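# Load a white part from the tote into the mould

## Task

Pick one white plastic part out of the blue tote and insert it, narrow end first and pressed fully home, into the empty nest of the mould on the rotary table that sits closest to the arms. The tote must stay upright in its place and keep its remaining parts. Finish with both grippers released, so neither arm touches any movable object.

## Robot and tools

Robot: two arms, left_arm and right_arm, each ending in a parallel gripper. The fingers point along the gripper's +z axis and close along its y axis. end_effector_position is the point between the finger pads, just under 1 cm behind the tips.

Frame: the scene frame has its origin at table-top height, halfway between the two nominal arm bases. +z is up, +x reaches out over the table, and left_arm is on the +y side. Arm names do not match image sides. Real bases sit slightly off their nominal places, and only a BASES line gives the calibrated ones. Reported hand positions and quaternions (end_effector_quat_wxyz) can be off by a few centimetres, more at long reach.

Row layout (used by execute_actions and move): one flat list of 14 numbers covering both arms, left_arm first: dx, dy, dz, rx, ry, rz, opening, then the same seven for right_arm. Each value lies in [-1, 1]. dx, dy, dz are an offset along the scene axes, where 1.0 equals 0.6 m. rx, ry, rz together form one rotation vector offset, where 1.0 equals 180 degrees, turning about the Hand target's position. These six are offsets from that arm's Hand target as it stood when the action or move began, not from the previous row, so sending the same offset twice moves twice. Opening is absolute: +1 fully open (about 87 mm pad gap), +0.5 about 69 mm, 0 about 43 mm, -0.5 about 18 mm, -1 closed. Sending all six pose zeros re-commands the current Hand target; a 0 in the opening slot is a real command, so repeat an arm's present opening to leave it unchanged.

execute_actions(actions, cameras): actions is a list of actions; each action is a table of up to 15 rows, each row lasting one 1/30 s step; a shorter table holds its last row through the 15 steps. An empty list just returns state and images. cameras chooses which images come back: omitted, null or ["all"] for all, [] for none.

move(target, speed, blend, opening_speed, blocking, cameras): drives each gripper in a straight line toward the target offsets (one 14-number row, or a list of up to 15 rows, all measured from the same starting Hand targets). speed is top path speed in m/s, 0.002 to 2.9, default 0.25 (rotation up to twice that in rad/s); one number or one per target. blend in metres rounds corners in a list. opening_speed (0.2 or more, per second on the -1..+1 scale) ramps finger changes. blocking=false returns after about 0.5 s while the move continues. Paths last at least 0.5 s and are cut at 10 s; they do not avoid obstacles or the other arm. Faster moves lag and stray more and hit harder. Avoid paths near an arm's own base: they can flip its shoulder. The result adds a move: line: done (within 10 mm and 2 degrees), off_target, moving, held or fault, plus any limits (paced means the pose was clipped, held means steps were withheld).

wait(seconds 0 to 10, cameras): lets time run with current commands. stop(cameras): brakes a running move. zoom_image(camera, region [x0, y0, x1, y1], at most 504x504 px) magnifies part of a camera's latest image; cameras: cam_head_left, cam_head_right, cam_high, cam_low, cam_left_wrist, cam_right_wrist, each 896x504. finished_scene(scene) ends the scene irreversibly; use it only once the part sits seated and both grippers are clear.

Results: Hand target is the last commanded pose after clipping; the gripper often stops short, and only a new command (even zeros) asks again; then send the remaining gap as an offset. Orientation commands are clipped to within 40 degrees of the measured orientation each step. grip_measured reads finger position on the command scale; to hold something, command about 0.04 below the reading at first contact for full force (roughly 20 N per pad). Joint velocities reading within noise means that arm is still. Joint torques include gravity, and joints 1 to 3 wrap at ±28 N m. Tool commands lists current commands.

Cautions: check position and tilt after every move, since friction and weight leave the gripper low, short or tilted, and small moves may go sideways. An arm blocked by an object keeps pushing until you command its target back past the gripper. Never let the grippers or arms press on each other or close one gripper on the other's fingers. Do not drop parts, release them while moving, slam, or push hard; keep the tote upright, and nothing may fall or be left off the table. Loose objects can get nudged occasionally. A wrist camera cable resting on an object counts as touching it. Holding loads, long stretches or pushing at unreachable poses heat motors: MOTOR HOT at 75 °C, an arm-folding fault at 90 °C, collapse at 100 °C. Time spent thinking runs the scene clock, and smooth, low-effort motion is preferred.

Each tool is called after ">>>" by a JSON object that holds its "op" and its "data".

## Session

>>> {"op": "execute_actions", "data": {"actions": []}}

Scene clock: 0.00 s.
left_arm: end_effector_position=(+0.4068, +0.2544, +0.1821) grip_measured=+1.000 end_effector_quat_wxyz=(+0.468, -0.072, +0.881, -0.016) | right_arm: end_effector_position=(+0.2237, -0.2899, +0.0600) grip_measured=+0.985 end_effector_quat_wxyz=(+0.543, +0.087, +0.835, +0.014)
Joint positions: left_arm=[-0.226 1.326 0.907 -0.196 -0.235 -0.279 1] | right_arm=[0.717 1.043 0.067 0.417 0.689 0.509 0.993]
Joint velocities: within noise
Joint torques (N m): no reading
Motor temperatures (°C): left_arm=[30 35 38 29 27 29 29] | right_arm=[31 41 36 30 27 28 31]
Heat: left arm: 38 °C; right arm: 41 °C.
Hand target: left_arm +0.4084, +0.2541, +0.1875; +0.474, -0.072, +0.877, -0.018 | right_arm +0.2270, -0.2874, +0.0651; +0.549, +0.090, +0.831, +0.020
Tool commands: left_gripper/opening=+1.0 right_gripper/opening=+1.0

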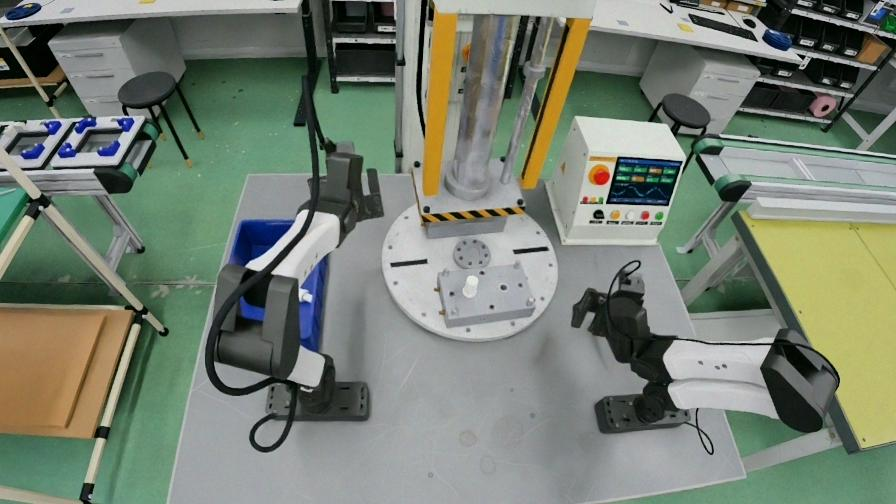

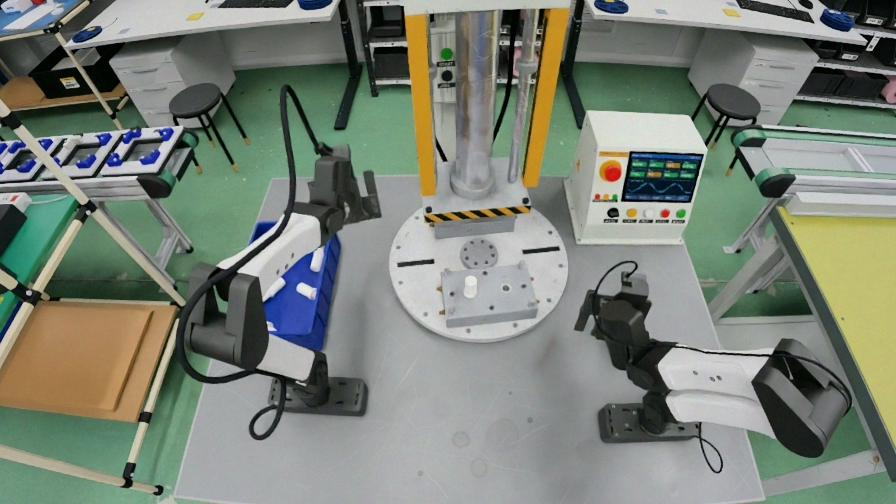

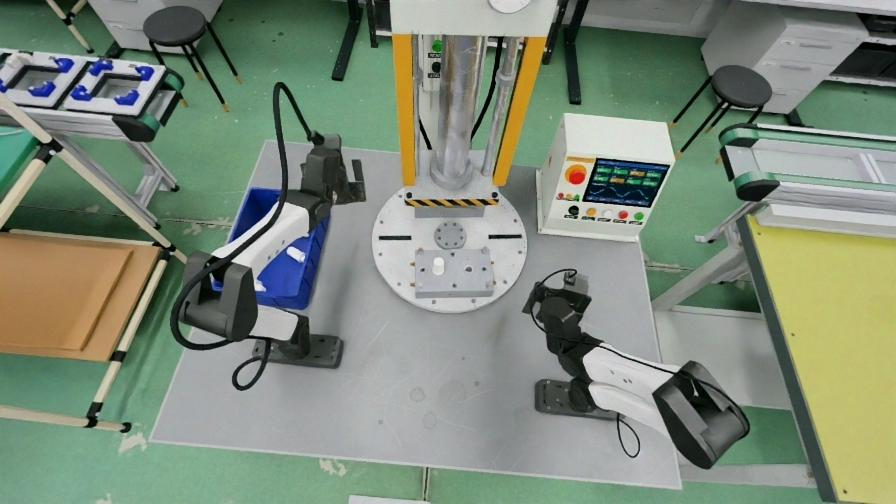

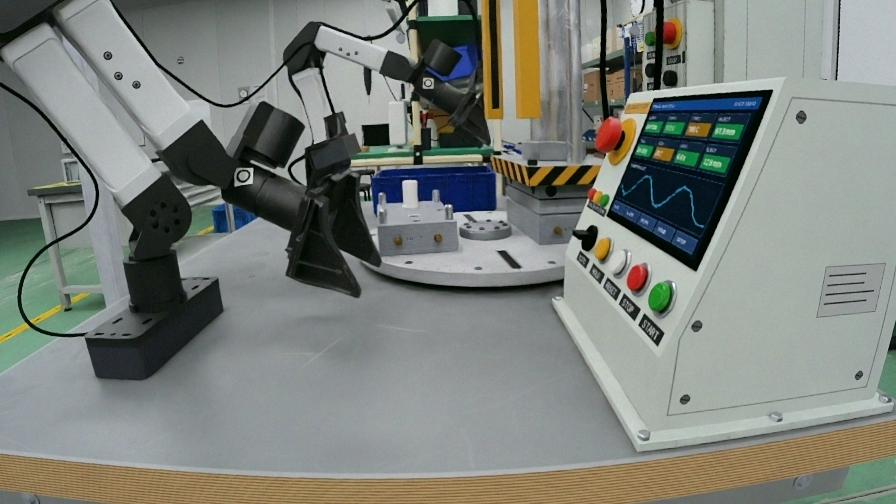

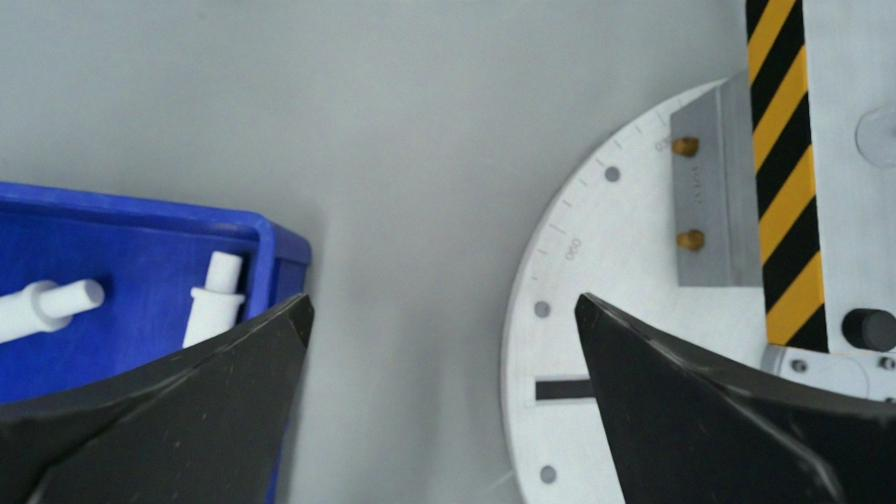

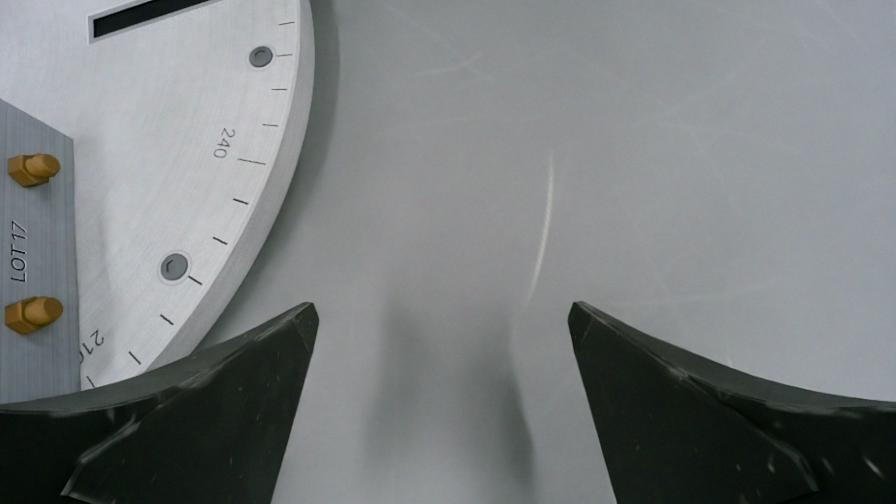

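>>> {"op": "zoom_image", "data": {"camera": "cam_head_right", "region": [380, 240, 580, 350]}}

>>> {"op": "zoom_image", "data": {"camera": "cam_head_right", "region": [220, 200, 370, 360]}}

>>> {"op": "zoom_image", "data": {"camera": "cam_low", "region": [350, 150, 550, 270]}}

Scaled by 2.520 from the camera's 896x504 image, which has a finer 1280x720 frame.

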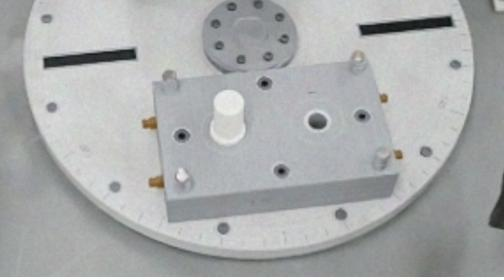

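Scaled by 3.150 from the camera's 896x504 image, which has a finer 1280x720 frame.

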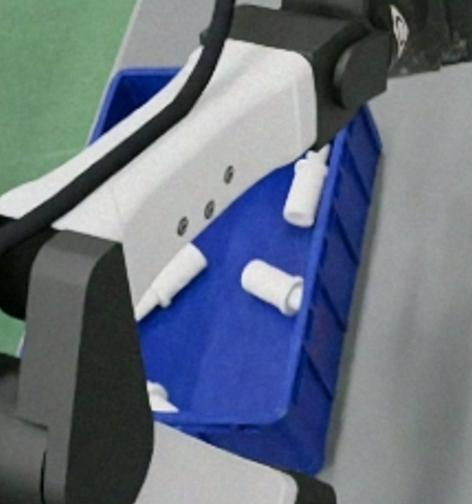

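Scaled by 2.520 from the camera's 896x504 image, which has a finer 1280x720 frame.

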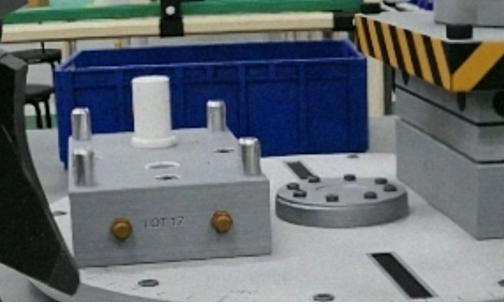

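>>> {"op": "move", "data": {"target": [-0.18,0.28,0.15,0,0,0,1,0,0,0,0,0,0,1], "cameras": ["cam_left_wrist","cam_head_right"]}}

Scene clock: 35.33 s.
left_arm: end_effector_position=(+0.2985, +0.4202, +0.2692) grip_measured=+1.000 end_effector_quat_wxyz=(+0.468, -0.080, +0.880, -0.020) | right_arm: end_effector_position=(+0.2237, -0.2899, +0.0600) grip_measured=+0.985 end_effector_quat_wxyz=(+0.543, +0.087, +0.835, +0.014)
Joint positions: left_arm=[0.62 1.026 1.093 -0.742 0.455 0.206 1] | right_arm=[0.717 1.043 0.067 0.417 0.689 0.509 0.993]
Joint velocities: within noise
Joint torques (N m): left_arm=[1.32 -1.48 10.82 1.47 0.41 0.12] | right_arm=[-0.32 -1.4 6.38 1.91 0.27 0.01]
Motor temperatures (°C): left_arm=[30 37 41 32 27 29 29] | right_arm=[31 40 40 33 27 28 31]
Heat: left arm: 41 °C; right arm: 40 °C.
Hand target: left_arm +0.3004, +0.4221, +0.2776; +0.474, -0.072, +0.877, -0.018 | right_arm +0.2270, -0.2874, +0.0651; +0.549, +0.090, +0.831, +0.020
Off the commanded pose: left_arm 0.009 m, 1 deg | right_arm 0.007 m, 1 deg.
move: done
camera_calibration:
cam_left_wrist: T_world_to_cam=[[0.11893, -0.98582, 0.118386, 0.343617], [-0.987422, -0.12994, -0.0900694, 0.395355], [0.104175, -0.106185, -0.988874, 0.414634], [0, 0, 0, 1]] pos_world=[0.306322, 0.434145, 0.40495]
Images, in order (width x height): cam_head_right 896x504, cam_left_wrist 896x504.

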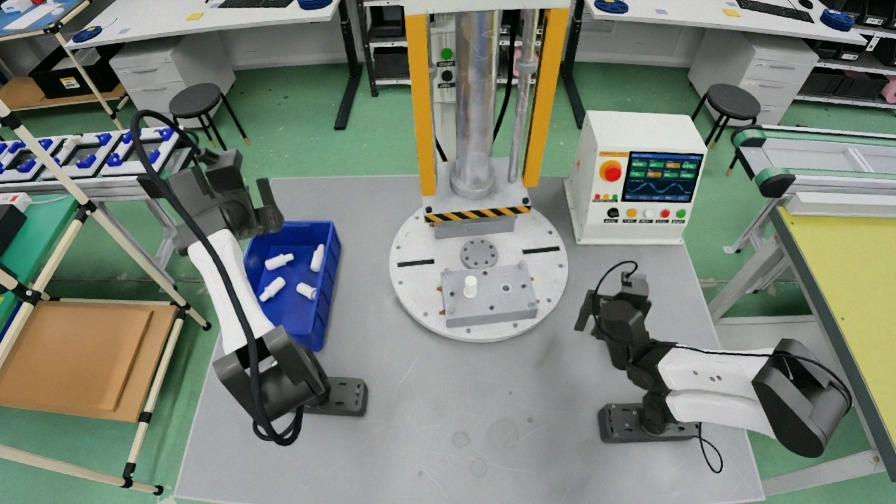

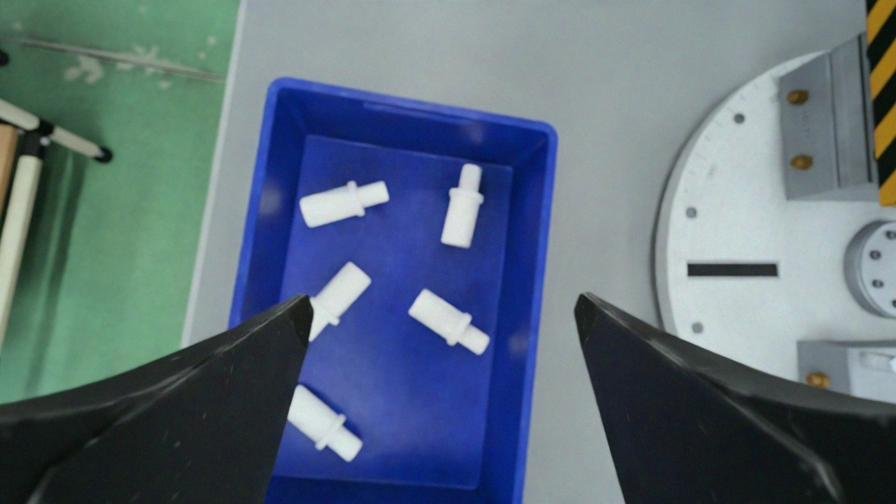

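>>> {"op": "move", "data": {"target": [-0.017,-0.052,-0.163,-0.146,0.289,0.247,0,0,0,0,0,0,0,1], "speed": 0.4, "cameras": ["cam_left_wrist","cam_head_right","cam_high"]}}

>>> {"op": "zoom_image", "data": {"camera": "cam_head_right", "region": [200, 180, 360, 360]}}

Scene clock: 72.23 s.
left_arm: end_effector_position=(+0.2870, +0.3891, +0.1778) grip_measured=+0.000 end_effector_quat_wxyz=(+0.000, -0.481, +0.877, -0.004) | right_arm: end_effector_position=(+0.2237, -0.2899, +0.0600) grip_measured=+0.985 end_effector_quat_wxyz=(+0.543, +0.087, +0.835, +0.014)
Joint positions: left_arm=[0.384 1.685 1.519 -1.404 0.009 -0.633 0.5] | right_arm=[0.717 1.043 0.067 0.417 0.689 0.509 0.993]
Joint velocities: within noise
Joint torques (N m): left_arm=[0.51 -5.38 9.46 0.19 -0.02 -0.09] | right_arm=[-0.35 -1.37 6.34 1.91 0.28 0.01]
Motor temperatures (°C): left_arm=[30 36 44 33 27 29 28] | right_arm=[31 40 42 34 27 28 31]
Heat: left arm: 44 °C; right arm: 42 °C.
Hand target: left_arm +0.2902, +0.3909, +0.1798; +0.000, -0.485, +0.875, +0.000 | right_arm +0.2270, -0.2874, +0.0651; +0.549, +0.090, +0.831, +0.020
Off the commanded pose: left_arm 0.004 m, 1 deg | right_arm 0.007 m, 1 deg.
move: done
camera_calibration:
cam_left_wrist: T_world_to_cam=[[0.847141, -0.531143, 0.0154638, -0.0425031], [-0.346611, -0.530298, 0.773722, 0.190016], [-0.402756, -0.660811, -0.633337, 0.620158], [0, 0, 0, 1]] pos_world=[0.35164, 0.487997, 0.246407]
Images, in order (width x height): cam_head_right 896x504, cam_high 896x504, cam_left_wrist 896x504.

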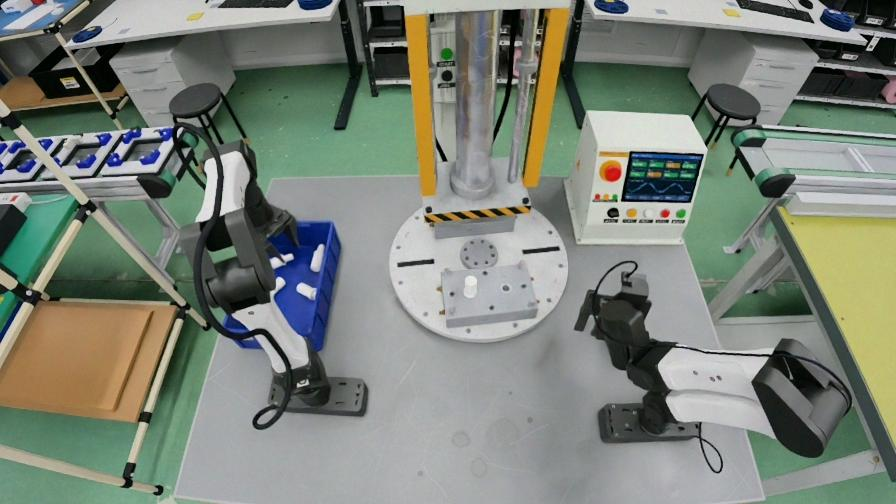

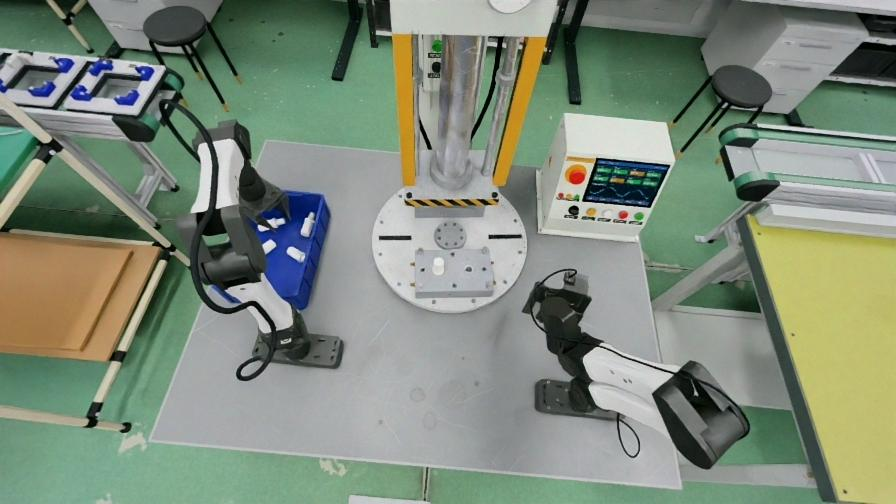

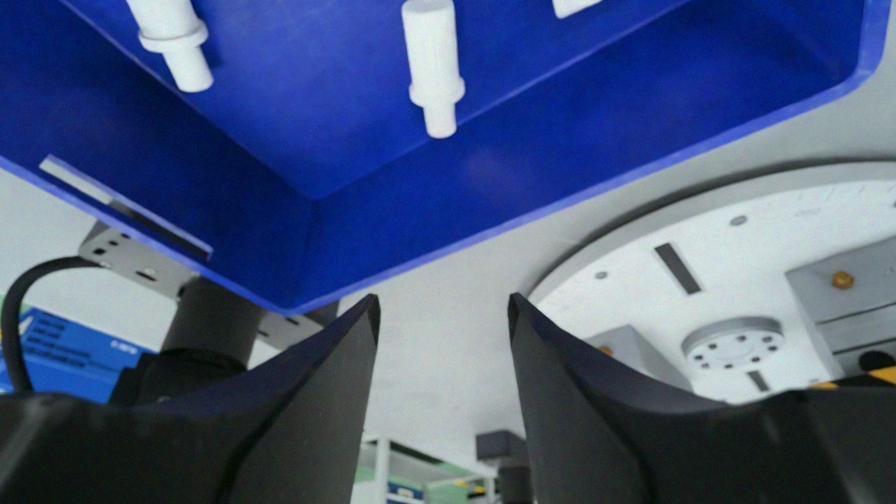

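Scaled by 2.800 from the camera's 896x504 image, which has a finer 1280x720 frame.

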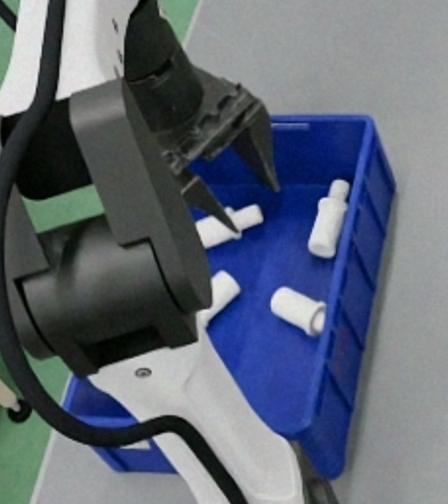

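>>> {"op": "move", "data": {"target": [0.002,0.007,-0.235,0,0,0.011,0,0,0,0,0,0,0,1], "cameras": ["cam_left_wrist","cam_head_right"]}}

>>> {"op": "zoom_image", "data": {"camera": "cam_head_right", "region": [230, 210, 350, 330]}}

Scene clock: 83.60 s.
left_arm: end_effector_position=(+0.2922, +0.3920, +0.0451) grip_measured=+0.000 end_effector_quat_wxyz=(+0.003, -0.492, +0.870, -0.005) | right_arm: end_effector_position=(+0.2237, -0.2899, +0.0600) grip_measured=+0.985 end_effector_quat_wxyz=(+0.543, +0.087, +0.835, +0.014)
Joint positions: left_arm=[0.389 1.792 1.105 -0.877 0.009 -0.653 0.5] | right_arm=[0.717 1.043 0.067 0.417 0.689 0.509 0.993]
Joint velocities: within noise
Joint torques (N m): left_arm=[1.28 -5.68 5.82 0.48 -0.03 -0.09] | right_arm=[-0.38 -1.43 6.34 1.9 0.29 0.02]
Motor temperatures (°C): left_arm=[30 36 44 32 27 29 28] | right_arm=[31 40 42 35 27 28 31]
Heat: left arm: 44 °C; right arm: 42 °C.
Hand target: left_arm +0.2913, +0.3950, +0.0387; -0.001, -0.500, +0.866, +0.000 | right_arm +0.2270, -0.2874, +0.0651; +0.549, +0.090, +0.831, +0.020
Off the commanded pose: left_arm 0.007 m, 1 deg | right_arm 0.007 m, 1 deg.
move: done
camera_calibration:
cam_left_wrist: T_world_to_cam=[[0.860167, -0.509671, 0.0186432, -0.0556894], [-0.336832, -0.540262, 0.771143, 0.297112], [-0.382957, -0.669591, -0.636389, 0.537832], [0, 0, 0, 1]] pos_world=[0.353945, 0.492262, 0.114193]
Images, in order (width x height): cam_head_right 896x504, cam_left_wrist 896x504.

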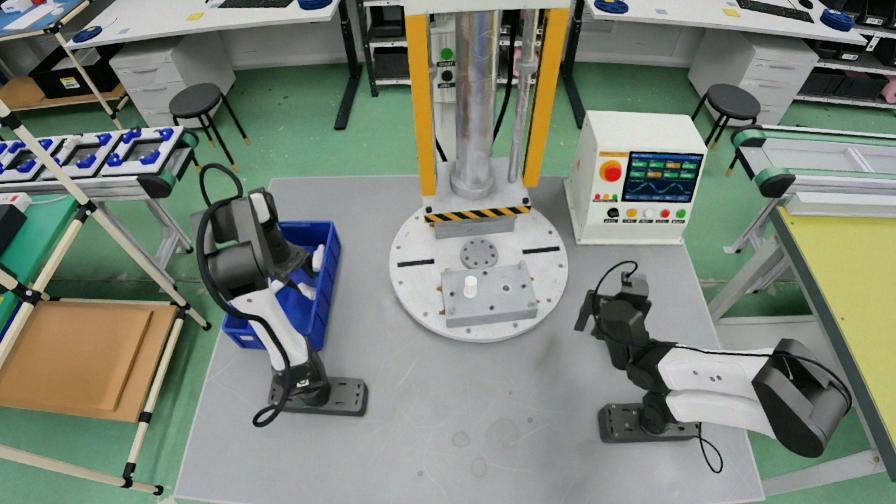

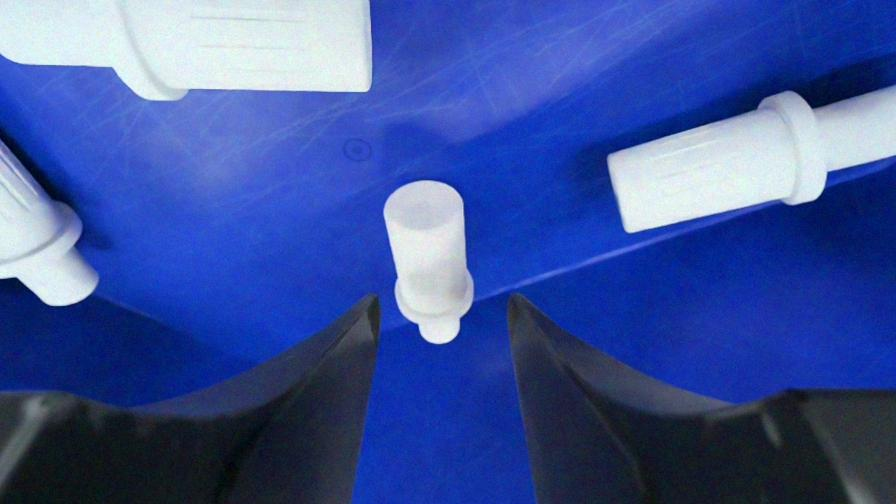

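Scaled by 4.200 from the camera's 896x504 image, which has a finer 1280x720 frame.

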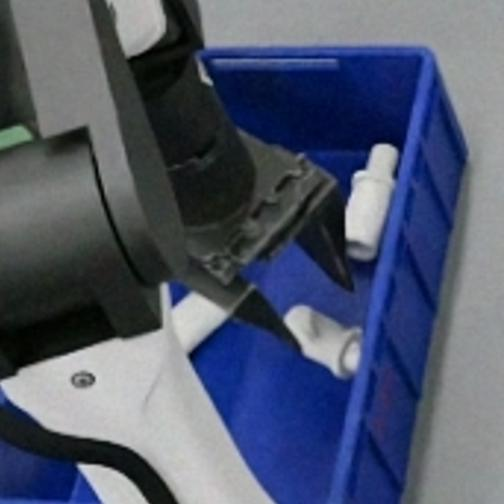

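>>> {"op": "move", "data": {"target": [[-0.003,0.002,-0.040,0,0,0,0,0,0,0,0,0,0,1],[-0.003,0.002,-0.043,0,0,0,-0.6,0,0,0,0,0,0,1]], "speed": 0.12, "cameras": ["cam_left_wrist"]}}

Scene clock: 94.13 s.
left_arm: end_effector_position=(+0.2903, +0.3926, +0.0211) grip_measured=-0.346 end_effector_quat_wxyz=(+0.001, -0.494, +0.869, -0.005) | right_arm: end_effector_position=(+0.2237, -0.2899, +0.0600) grip_measured=+0.985 end_effector_quat_wxyz=(+0.543, +0.087, +0.835, +0.014)
Joint positions: left_arm=[0.393 1.835 1.051 -0.784 0.009 -0.653 0.327] | right_arm=[0.717 1.043 0.067 0.417 0.689 0.509 0.993]
Joint velocities: within noise
Joint torques (N m): left_arm=[1.37 -5.5 5.26 0.58 -0.02 -0.03] | right_arm=[-0.29 -1.47 6.27 1.93 0.26 0.02]
Motor temperatures (°C): left_arm=[30 37 44 31 27 29 28] | right_arm=[31 40 42 35 27 28 31]
Heat: left arm: 44 °C; right arm: 42 °C.
Hand target: left_arm +0.2896, +0.3963, +0.0129; +0.000, -0.500, +0.866, +0.000 | right_arm +0.2270, -0.2874, +0.0651; +0.549, +0.090, +0.831, +0.020
Off the commanded pose: left_arm 0.009 m, 1 deg | right_arm 0.007 m, 1 deg.
move: done
camera_calibration:
cam_left_wrist: T_world_to_cam=[[0.862566, -0.505674, 0.0165613, -0.0556431], [-0.331901, -0.540836, 0.772877, 0.314095], [-0.381866, -0.672154, -0.63434, 0.522964], [0, 0, 0, 1]] pos_world=[0.351947, 0.493249, 0.0899023]
Images, in order (width x height): cam_left_wrist 896x504.

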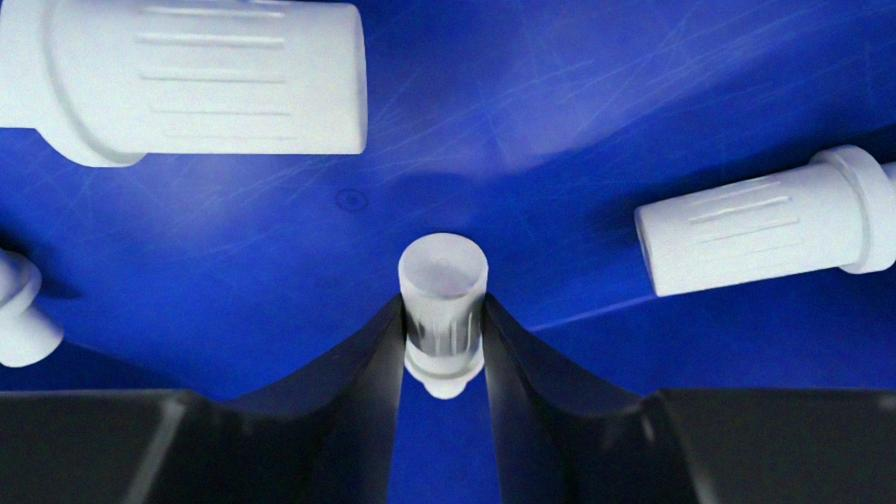

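>>> {"op": "move", "data": {"target": [[0,0,0.42,0,0,0,-0.6,0,0,0,0,0,0,1],[-0.049,-0.79,0.42,0.141,-0.526,-0.385,-0.6,0,0,0,0,0,0,1]], "speed": [0.2,0.4]}}

Scene clock: 115.20 s.
left_arm: end_effector_position=(+0.2612, -0.0740, +0.2719) grip_measured=-0.346 end_effector_quat_wxyz=(+0.684, +0.175, +0.685, -0.181) | right_arm: end_effector_position=(+0.2237, -0.2899, +0.0600) grip_measured=+0.985 end_effector_quat_wxyz=(+0.543, +0.087, +0.835, +0.014)
Joint positions: left_arm=[-1.3 1.525 0.891 0.636 -0.803 -0.007 0.327] | right_arm=[0.717 1.043 0.067 0.417 0.689 0.509 0.993]
Joint velocities: within noise
Joint torques (N m): left_arm=[0.59 -4.67 6.93 1.87 0.23 0.03] | right_arm=[-0.29 -1.46 6.35 1.92 0.29 0]
Motor temperatures (°C): left_arm=[30 37 43 31 27 29 29] | right_arm=[31 40 43 35 27 28 31]
Heat: left arm: 43 °C; right arm: 43 °C.
Hand target: left_arm +0.2601, -0.0777, +0.2649; +0.683, +0.183, +0.683, -0.183 | right_arm +0.2270, -0.2874, +0.0651; +0.549, +0.090, +0.831, +0.020
Off the commanded pose: left_arm 0.008 m, 1 deg | right_arm 0.007 m, 1 deg.
move: done
camera_calibration:
cam_left_wrist: T_world_to_cam=[[-0.494006, -0.869331, 0.0148894, 0.057279], [-0.674091, 0.372131, -0.63806, 0.398853], [0.549144, -0.325243, -0.769843, 0.176735], [0, 0, 0, 1]] pos_world=[0.200106, -0.0411494, 0.389698]

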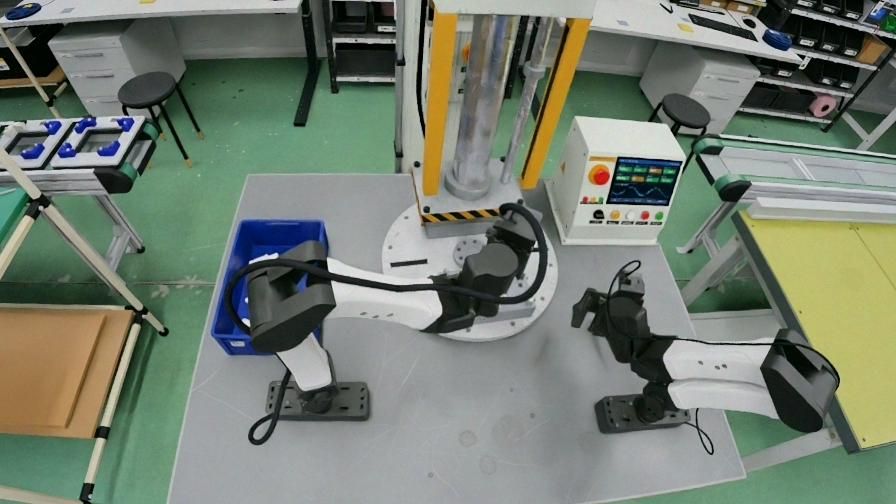

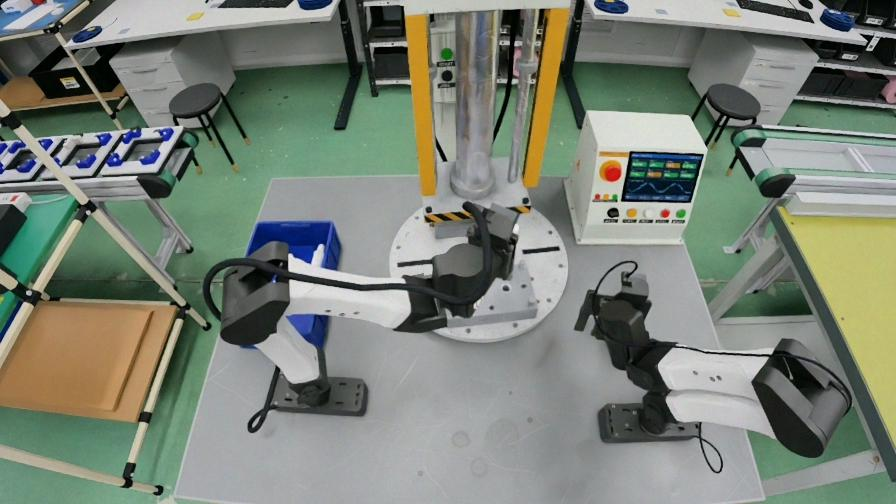

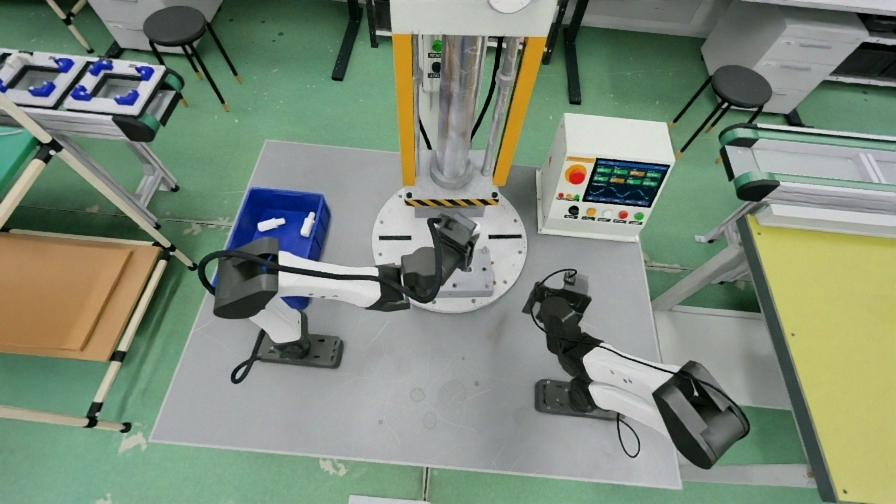

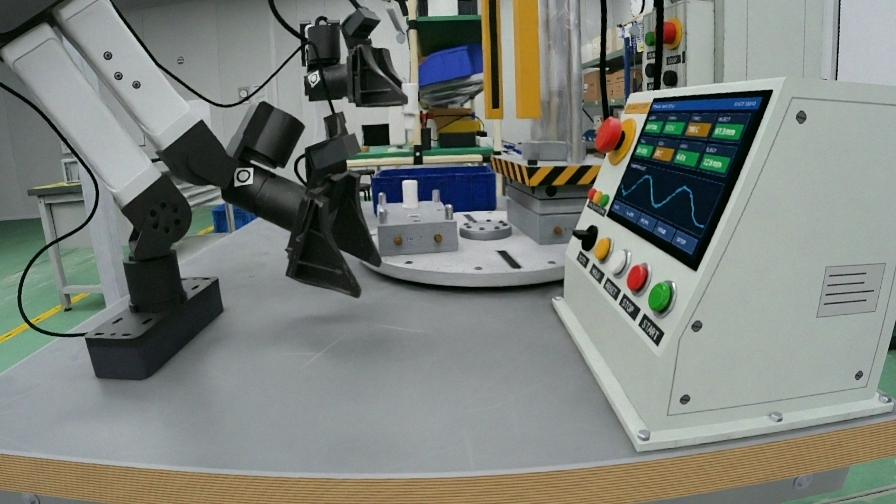

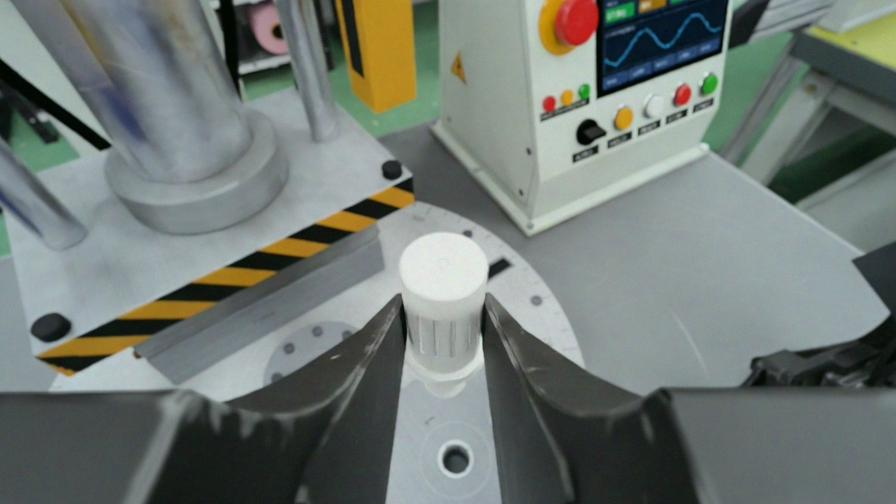

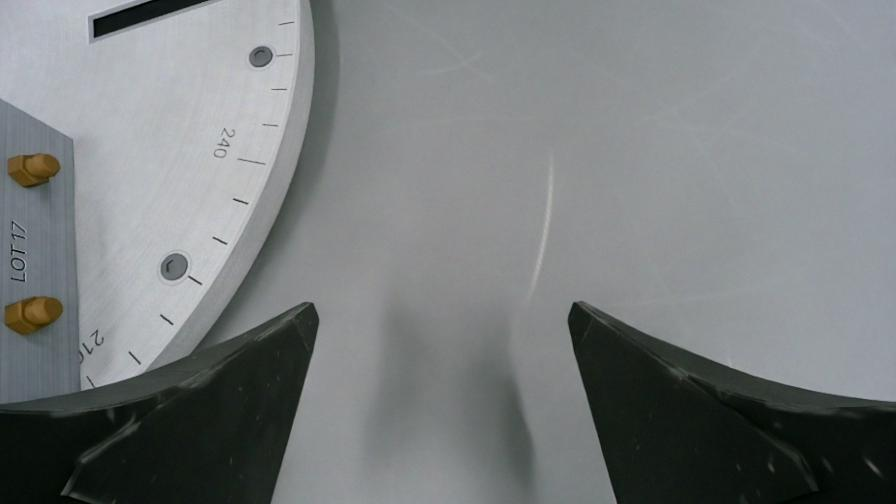

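>>> {"op": "move", "data": {"target": [0.001,-0.013,-0.165,0,0,0,-0.6,0,0,0,0,0,0,1], "cameras": ["cam_left_wrist","cam_low","cam_head_right"]}}

>>> {"op": "zoom_image", "data": {"camera": "cam_low", "region": [340, 80, 500, 260]}}

>>> {"op": "zoom_image", "data": {"camera": "cam_left_wrist", "region": [350, 204, 600, 504]}}

Scene clock: 136.37 s.
left_arm: end_effector_position=(+0.2633, -0.0820, +0.1709) grip_measured=-0.346 end_effector_quat_wxyz=(+0.682, +0.179, +0.686, -0.178) | right_arm: end_effector_position=(+0.2237, -0.2899, +0.0600) grip_measured=+0.985 end_effector_quat_wxyz=(+0.543, +0.087, +0.835, +0.014)
Joint positions: left_arm=[-1.3 1.808 0.723 1.078 -0.803 -0.006 0.327] | right_arm=[0.717 1.043 0.067 0.417 0.689 0.509 0.993]
Joint velocities: within noise
Joint torques (N m): left_arm=[0.25 -5.24 5.98 1.93 0.18 0.04] | right_arm=[-0.42 -1.44 6.3 1.91 0.3 0.02]
Motor temperatures (°C): left_arm=[30 37 43 35 27 29 29] | right_arm=[31 39 43 36 27 28 31]
Heat: left arm: 43 °C; right arm: 43 °C.
Hand target: left_arm +0.2607, -0.0855, +0.1659; +0.683, +0.183, +0.683, -0.183 | right_arm +0.2270, -0.2874, +0.0651; +0.549, +0.090, +0.831, +0.020
Off the commanded pose: left_arm 0.007 m, 1 deg | right_arm 0.007 m, 1 deg.
move: done
camera_calibration:
cam_left_wrist: T_world_to_cam=[[-0.494345, -0.86924, 0.00661114, 0.0543733], [-0.675137, 0.379144, -0.632803, 0.338748], [0.547551, -0.317287, -0.774285, 0.0969457], [0, 0, 0, 1]] pos_world=[0.202498, -0.0504116, 0.289065]
Images, in order (width x height): cam_head_right 896x504, cam_low 896x504, cam_left_wrist 896x504.

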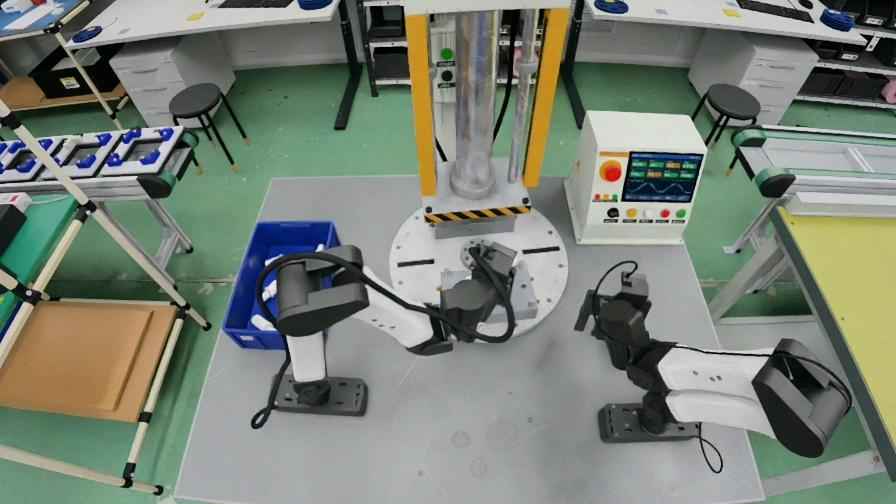

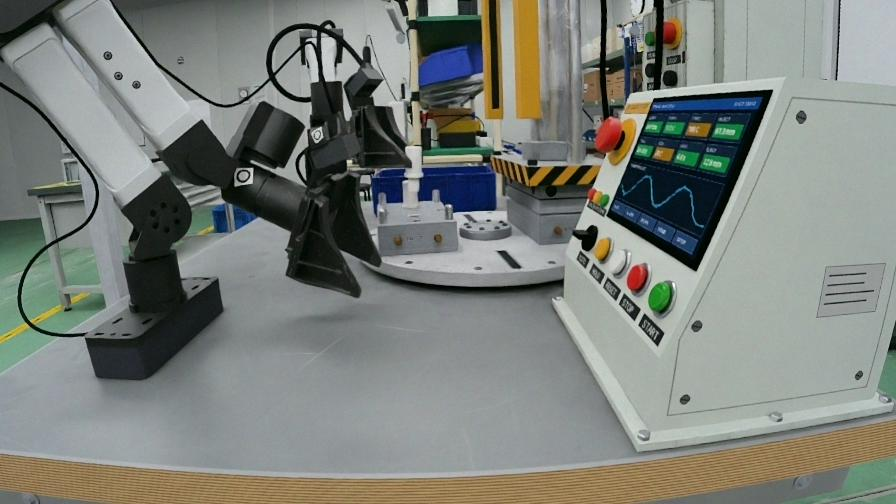

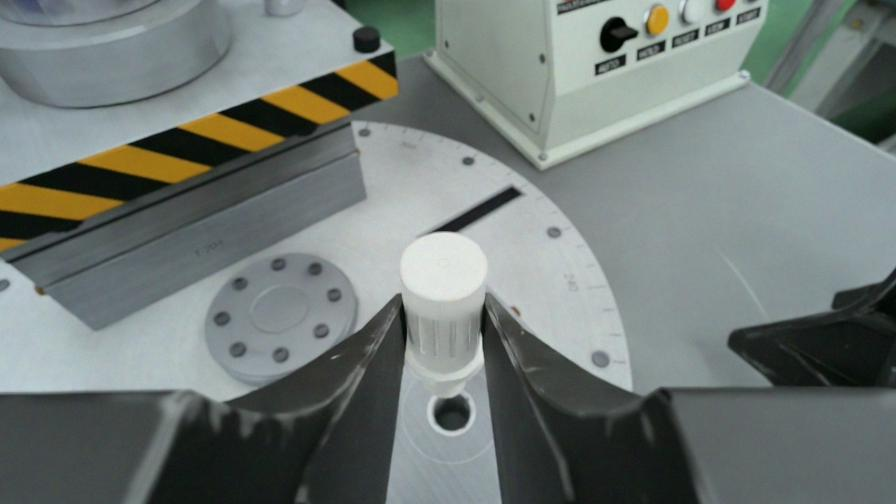

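Scaled by 2.800 from the camera's 896x504 image, which has a finer 1280x720 frame.

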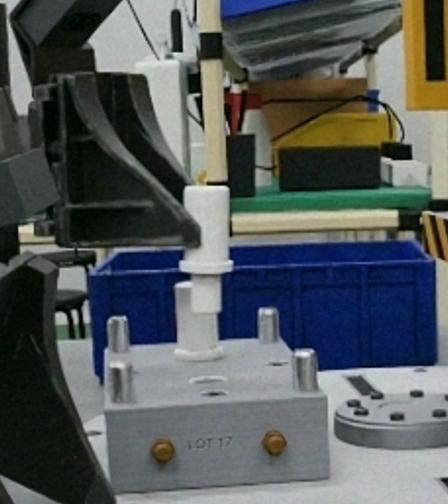

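Scaled by 1.680 from the camera's 896x504 image, which has a finer 1280x720 frame.

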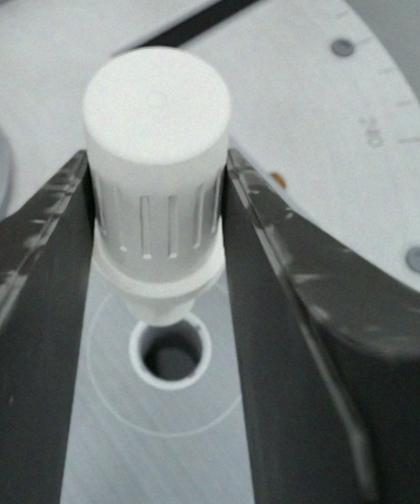

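>>> {"op": "zoom_image", "data": {"camera": "cam_left_wrist", "region": [390, 330, 510, 450]}}

Scaled by 4.200 from the camera's 896x504 image, which has a finer 1280x720 frame.

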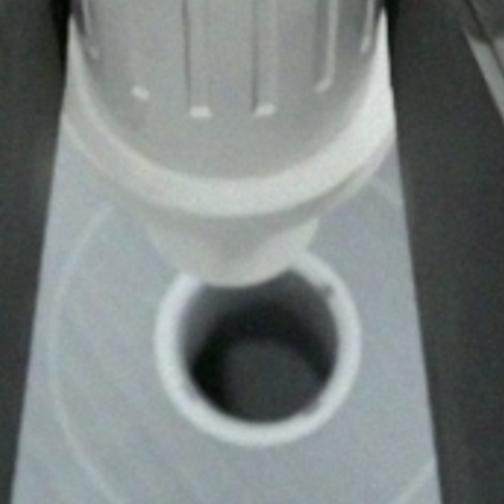

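>>> {"op": "move", "data": {"target": [-0.001,-0.0045,-0.045,0,0,0,-0.6,0,0,0,0,0,0,1], "speed": 0.1, "cameras": ["cam_left_wrist","cam_low","cam_head_right"]}}

>>> {"op": "zoom_image", "data": {"camera": "cam_left_wrist", "region": [390, 310, 510, 430]}}

>>> {"op": "zoom_image", "data": {"camera": "cam_low", "region": [370, 140, 470, 240]}}

Scene clock: 172.13 s.
left_arm: end_effector_position=(+0.2641, -0.0853, +0.1401) grip_measured=-0.346 end_effector_quat_wxyz=(+0.680, +0.184, +0.689, -0.172) | right_arm: end_effector_position=(+0.2237, -0.2899, +0.0600) grip_measured=+0.985 end_effector_quat_wxyz=(+0.543, +0.087, +0.835, +0.014)
Joint positions: left_arm=[-1.3 1.92 0.713 1.182 -0.803 -0.005 0.327] | right_arm=[0.717 1.043 0.067 0.417 0.689 0.509 0.993]
Joint velocities: within noise
Joint torques (N m): left_arm=[-0.06 -5.97 5 2.13 0.13 0.04] | right_arm=[-0.34 -1.47 6.41 1.92 0.27 -0.02]
Motor temperatures (°C): left_arm=[30 37 42 35 27 29 29] | right_arm=[31 39 43 36 27 28 31]
Heat: left arm: 42 °C; right arm: 43 °C.
Hand target: left_arm +0.2601, -0.0883, +0.1390; +0.683, +0.183, +0.683, -0.183 | right_arm +0.2270, -0.2874, +0.0651; +0.549, +0.090, +0.831, +0.020
Off the commanded pose: left_arm 0.005 m, 1 deg | right_arm 0.007 m, 1 deg.
move: done
camera_calibration:
cam_left_wrist: T_world_to_cam=[[-0.494342, -0.869247, -0.00597592, 0.0539146], [-0.677778, 0.389739, -0.623474, 0.321355], [0.544282, -0.304159, -0.781821, 0.0747359], [0, 0, 0, 1]] pos_world=[0.203782, -0.0556481, 0.259109]
Images, in order (width x height): cam_head_right 896x504, cam_low 896x504, cam_left_wrist 896x504.

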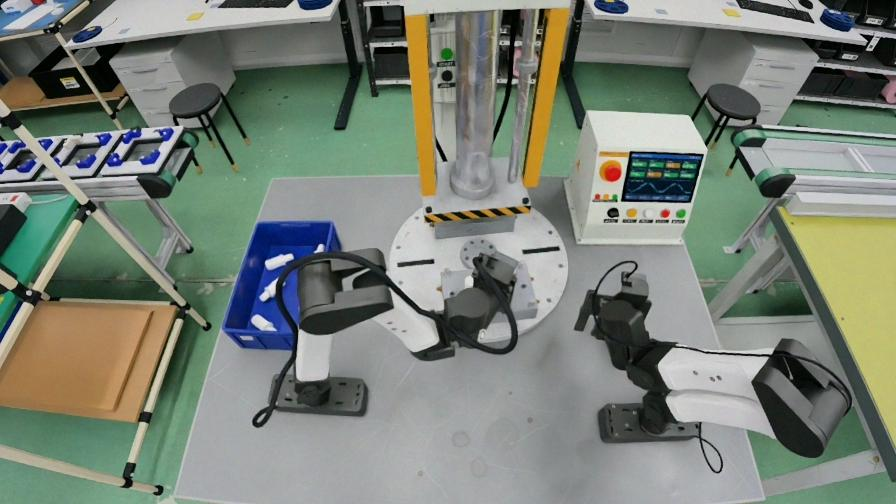

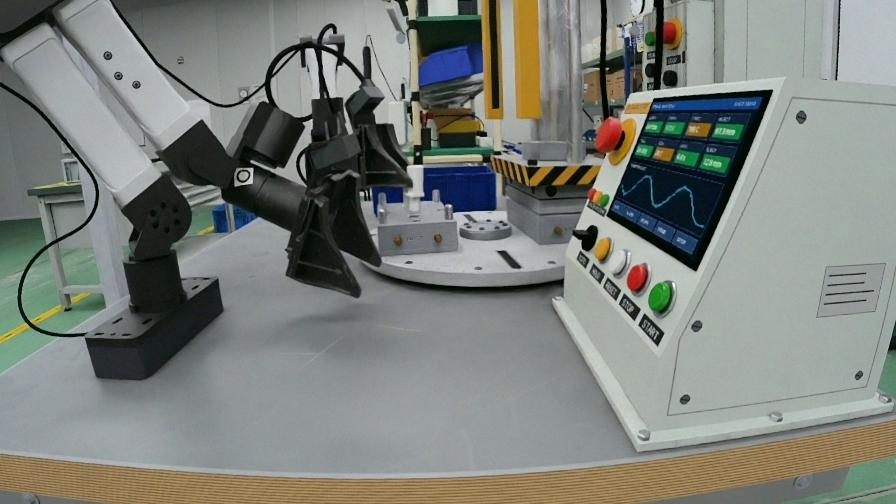

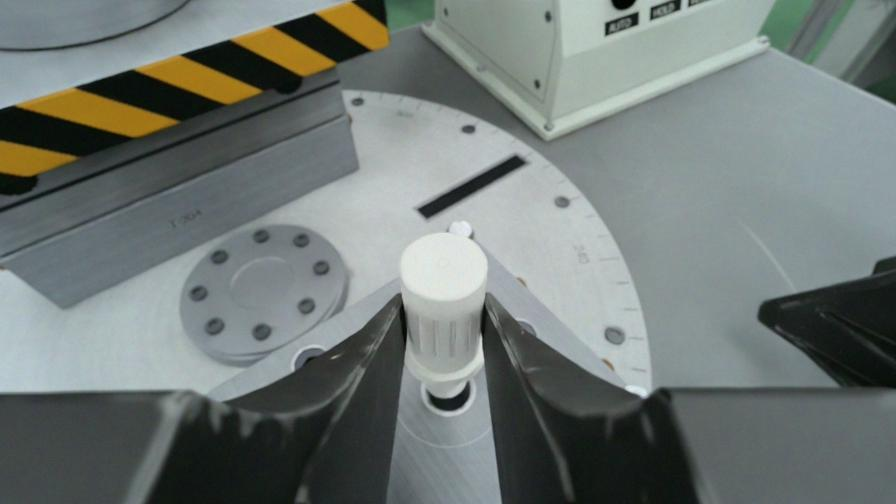

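Scaled by 4.200 from the camera's 896x504 image, which has a finer 1280x720 frame.

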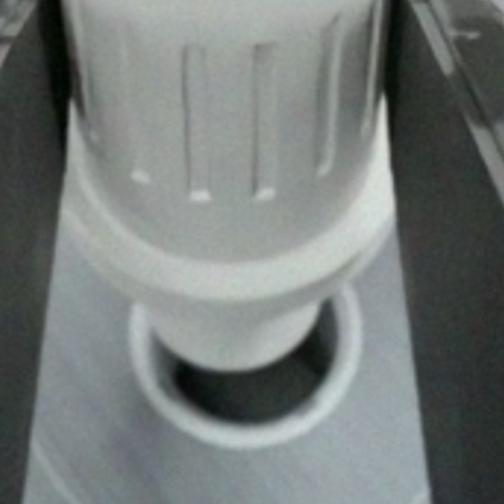

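Scaled by 5.040 from the camera's 896x504 image, which has a finer 1280x720 frame.

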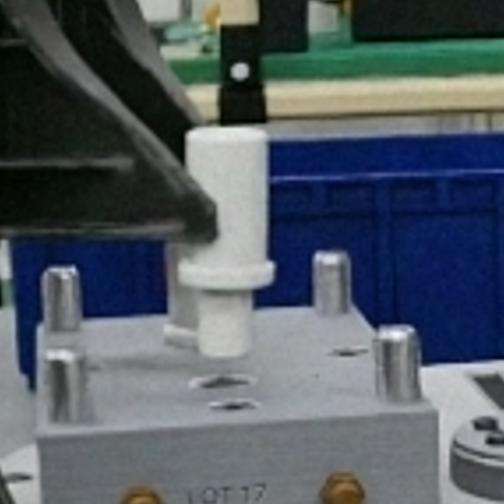

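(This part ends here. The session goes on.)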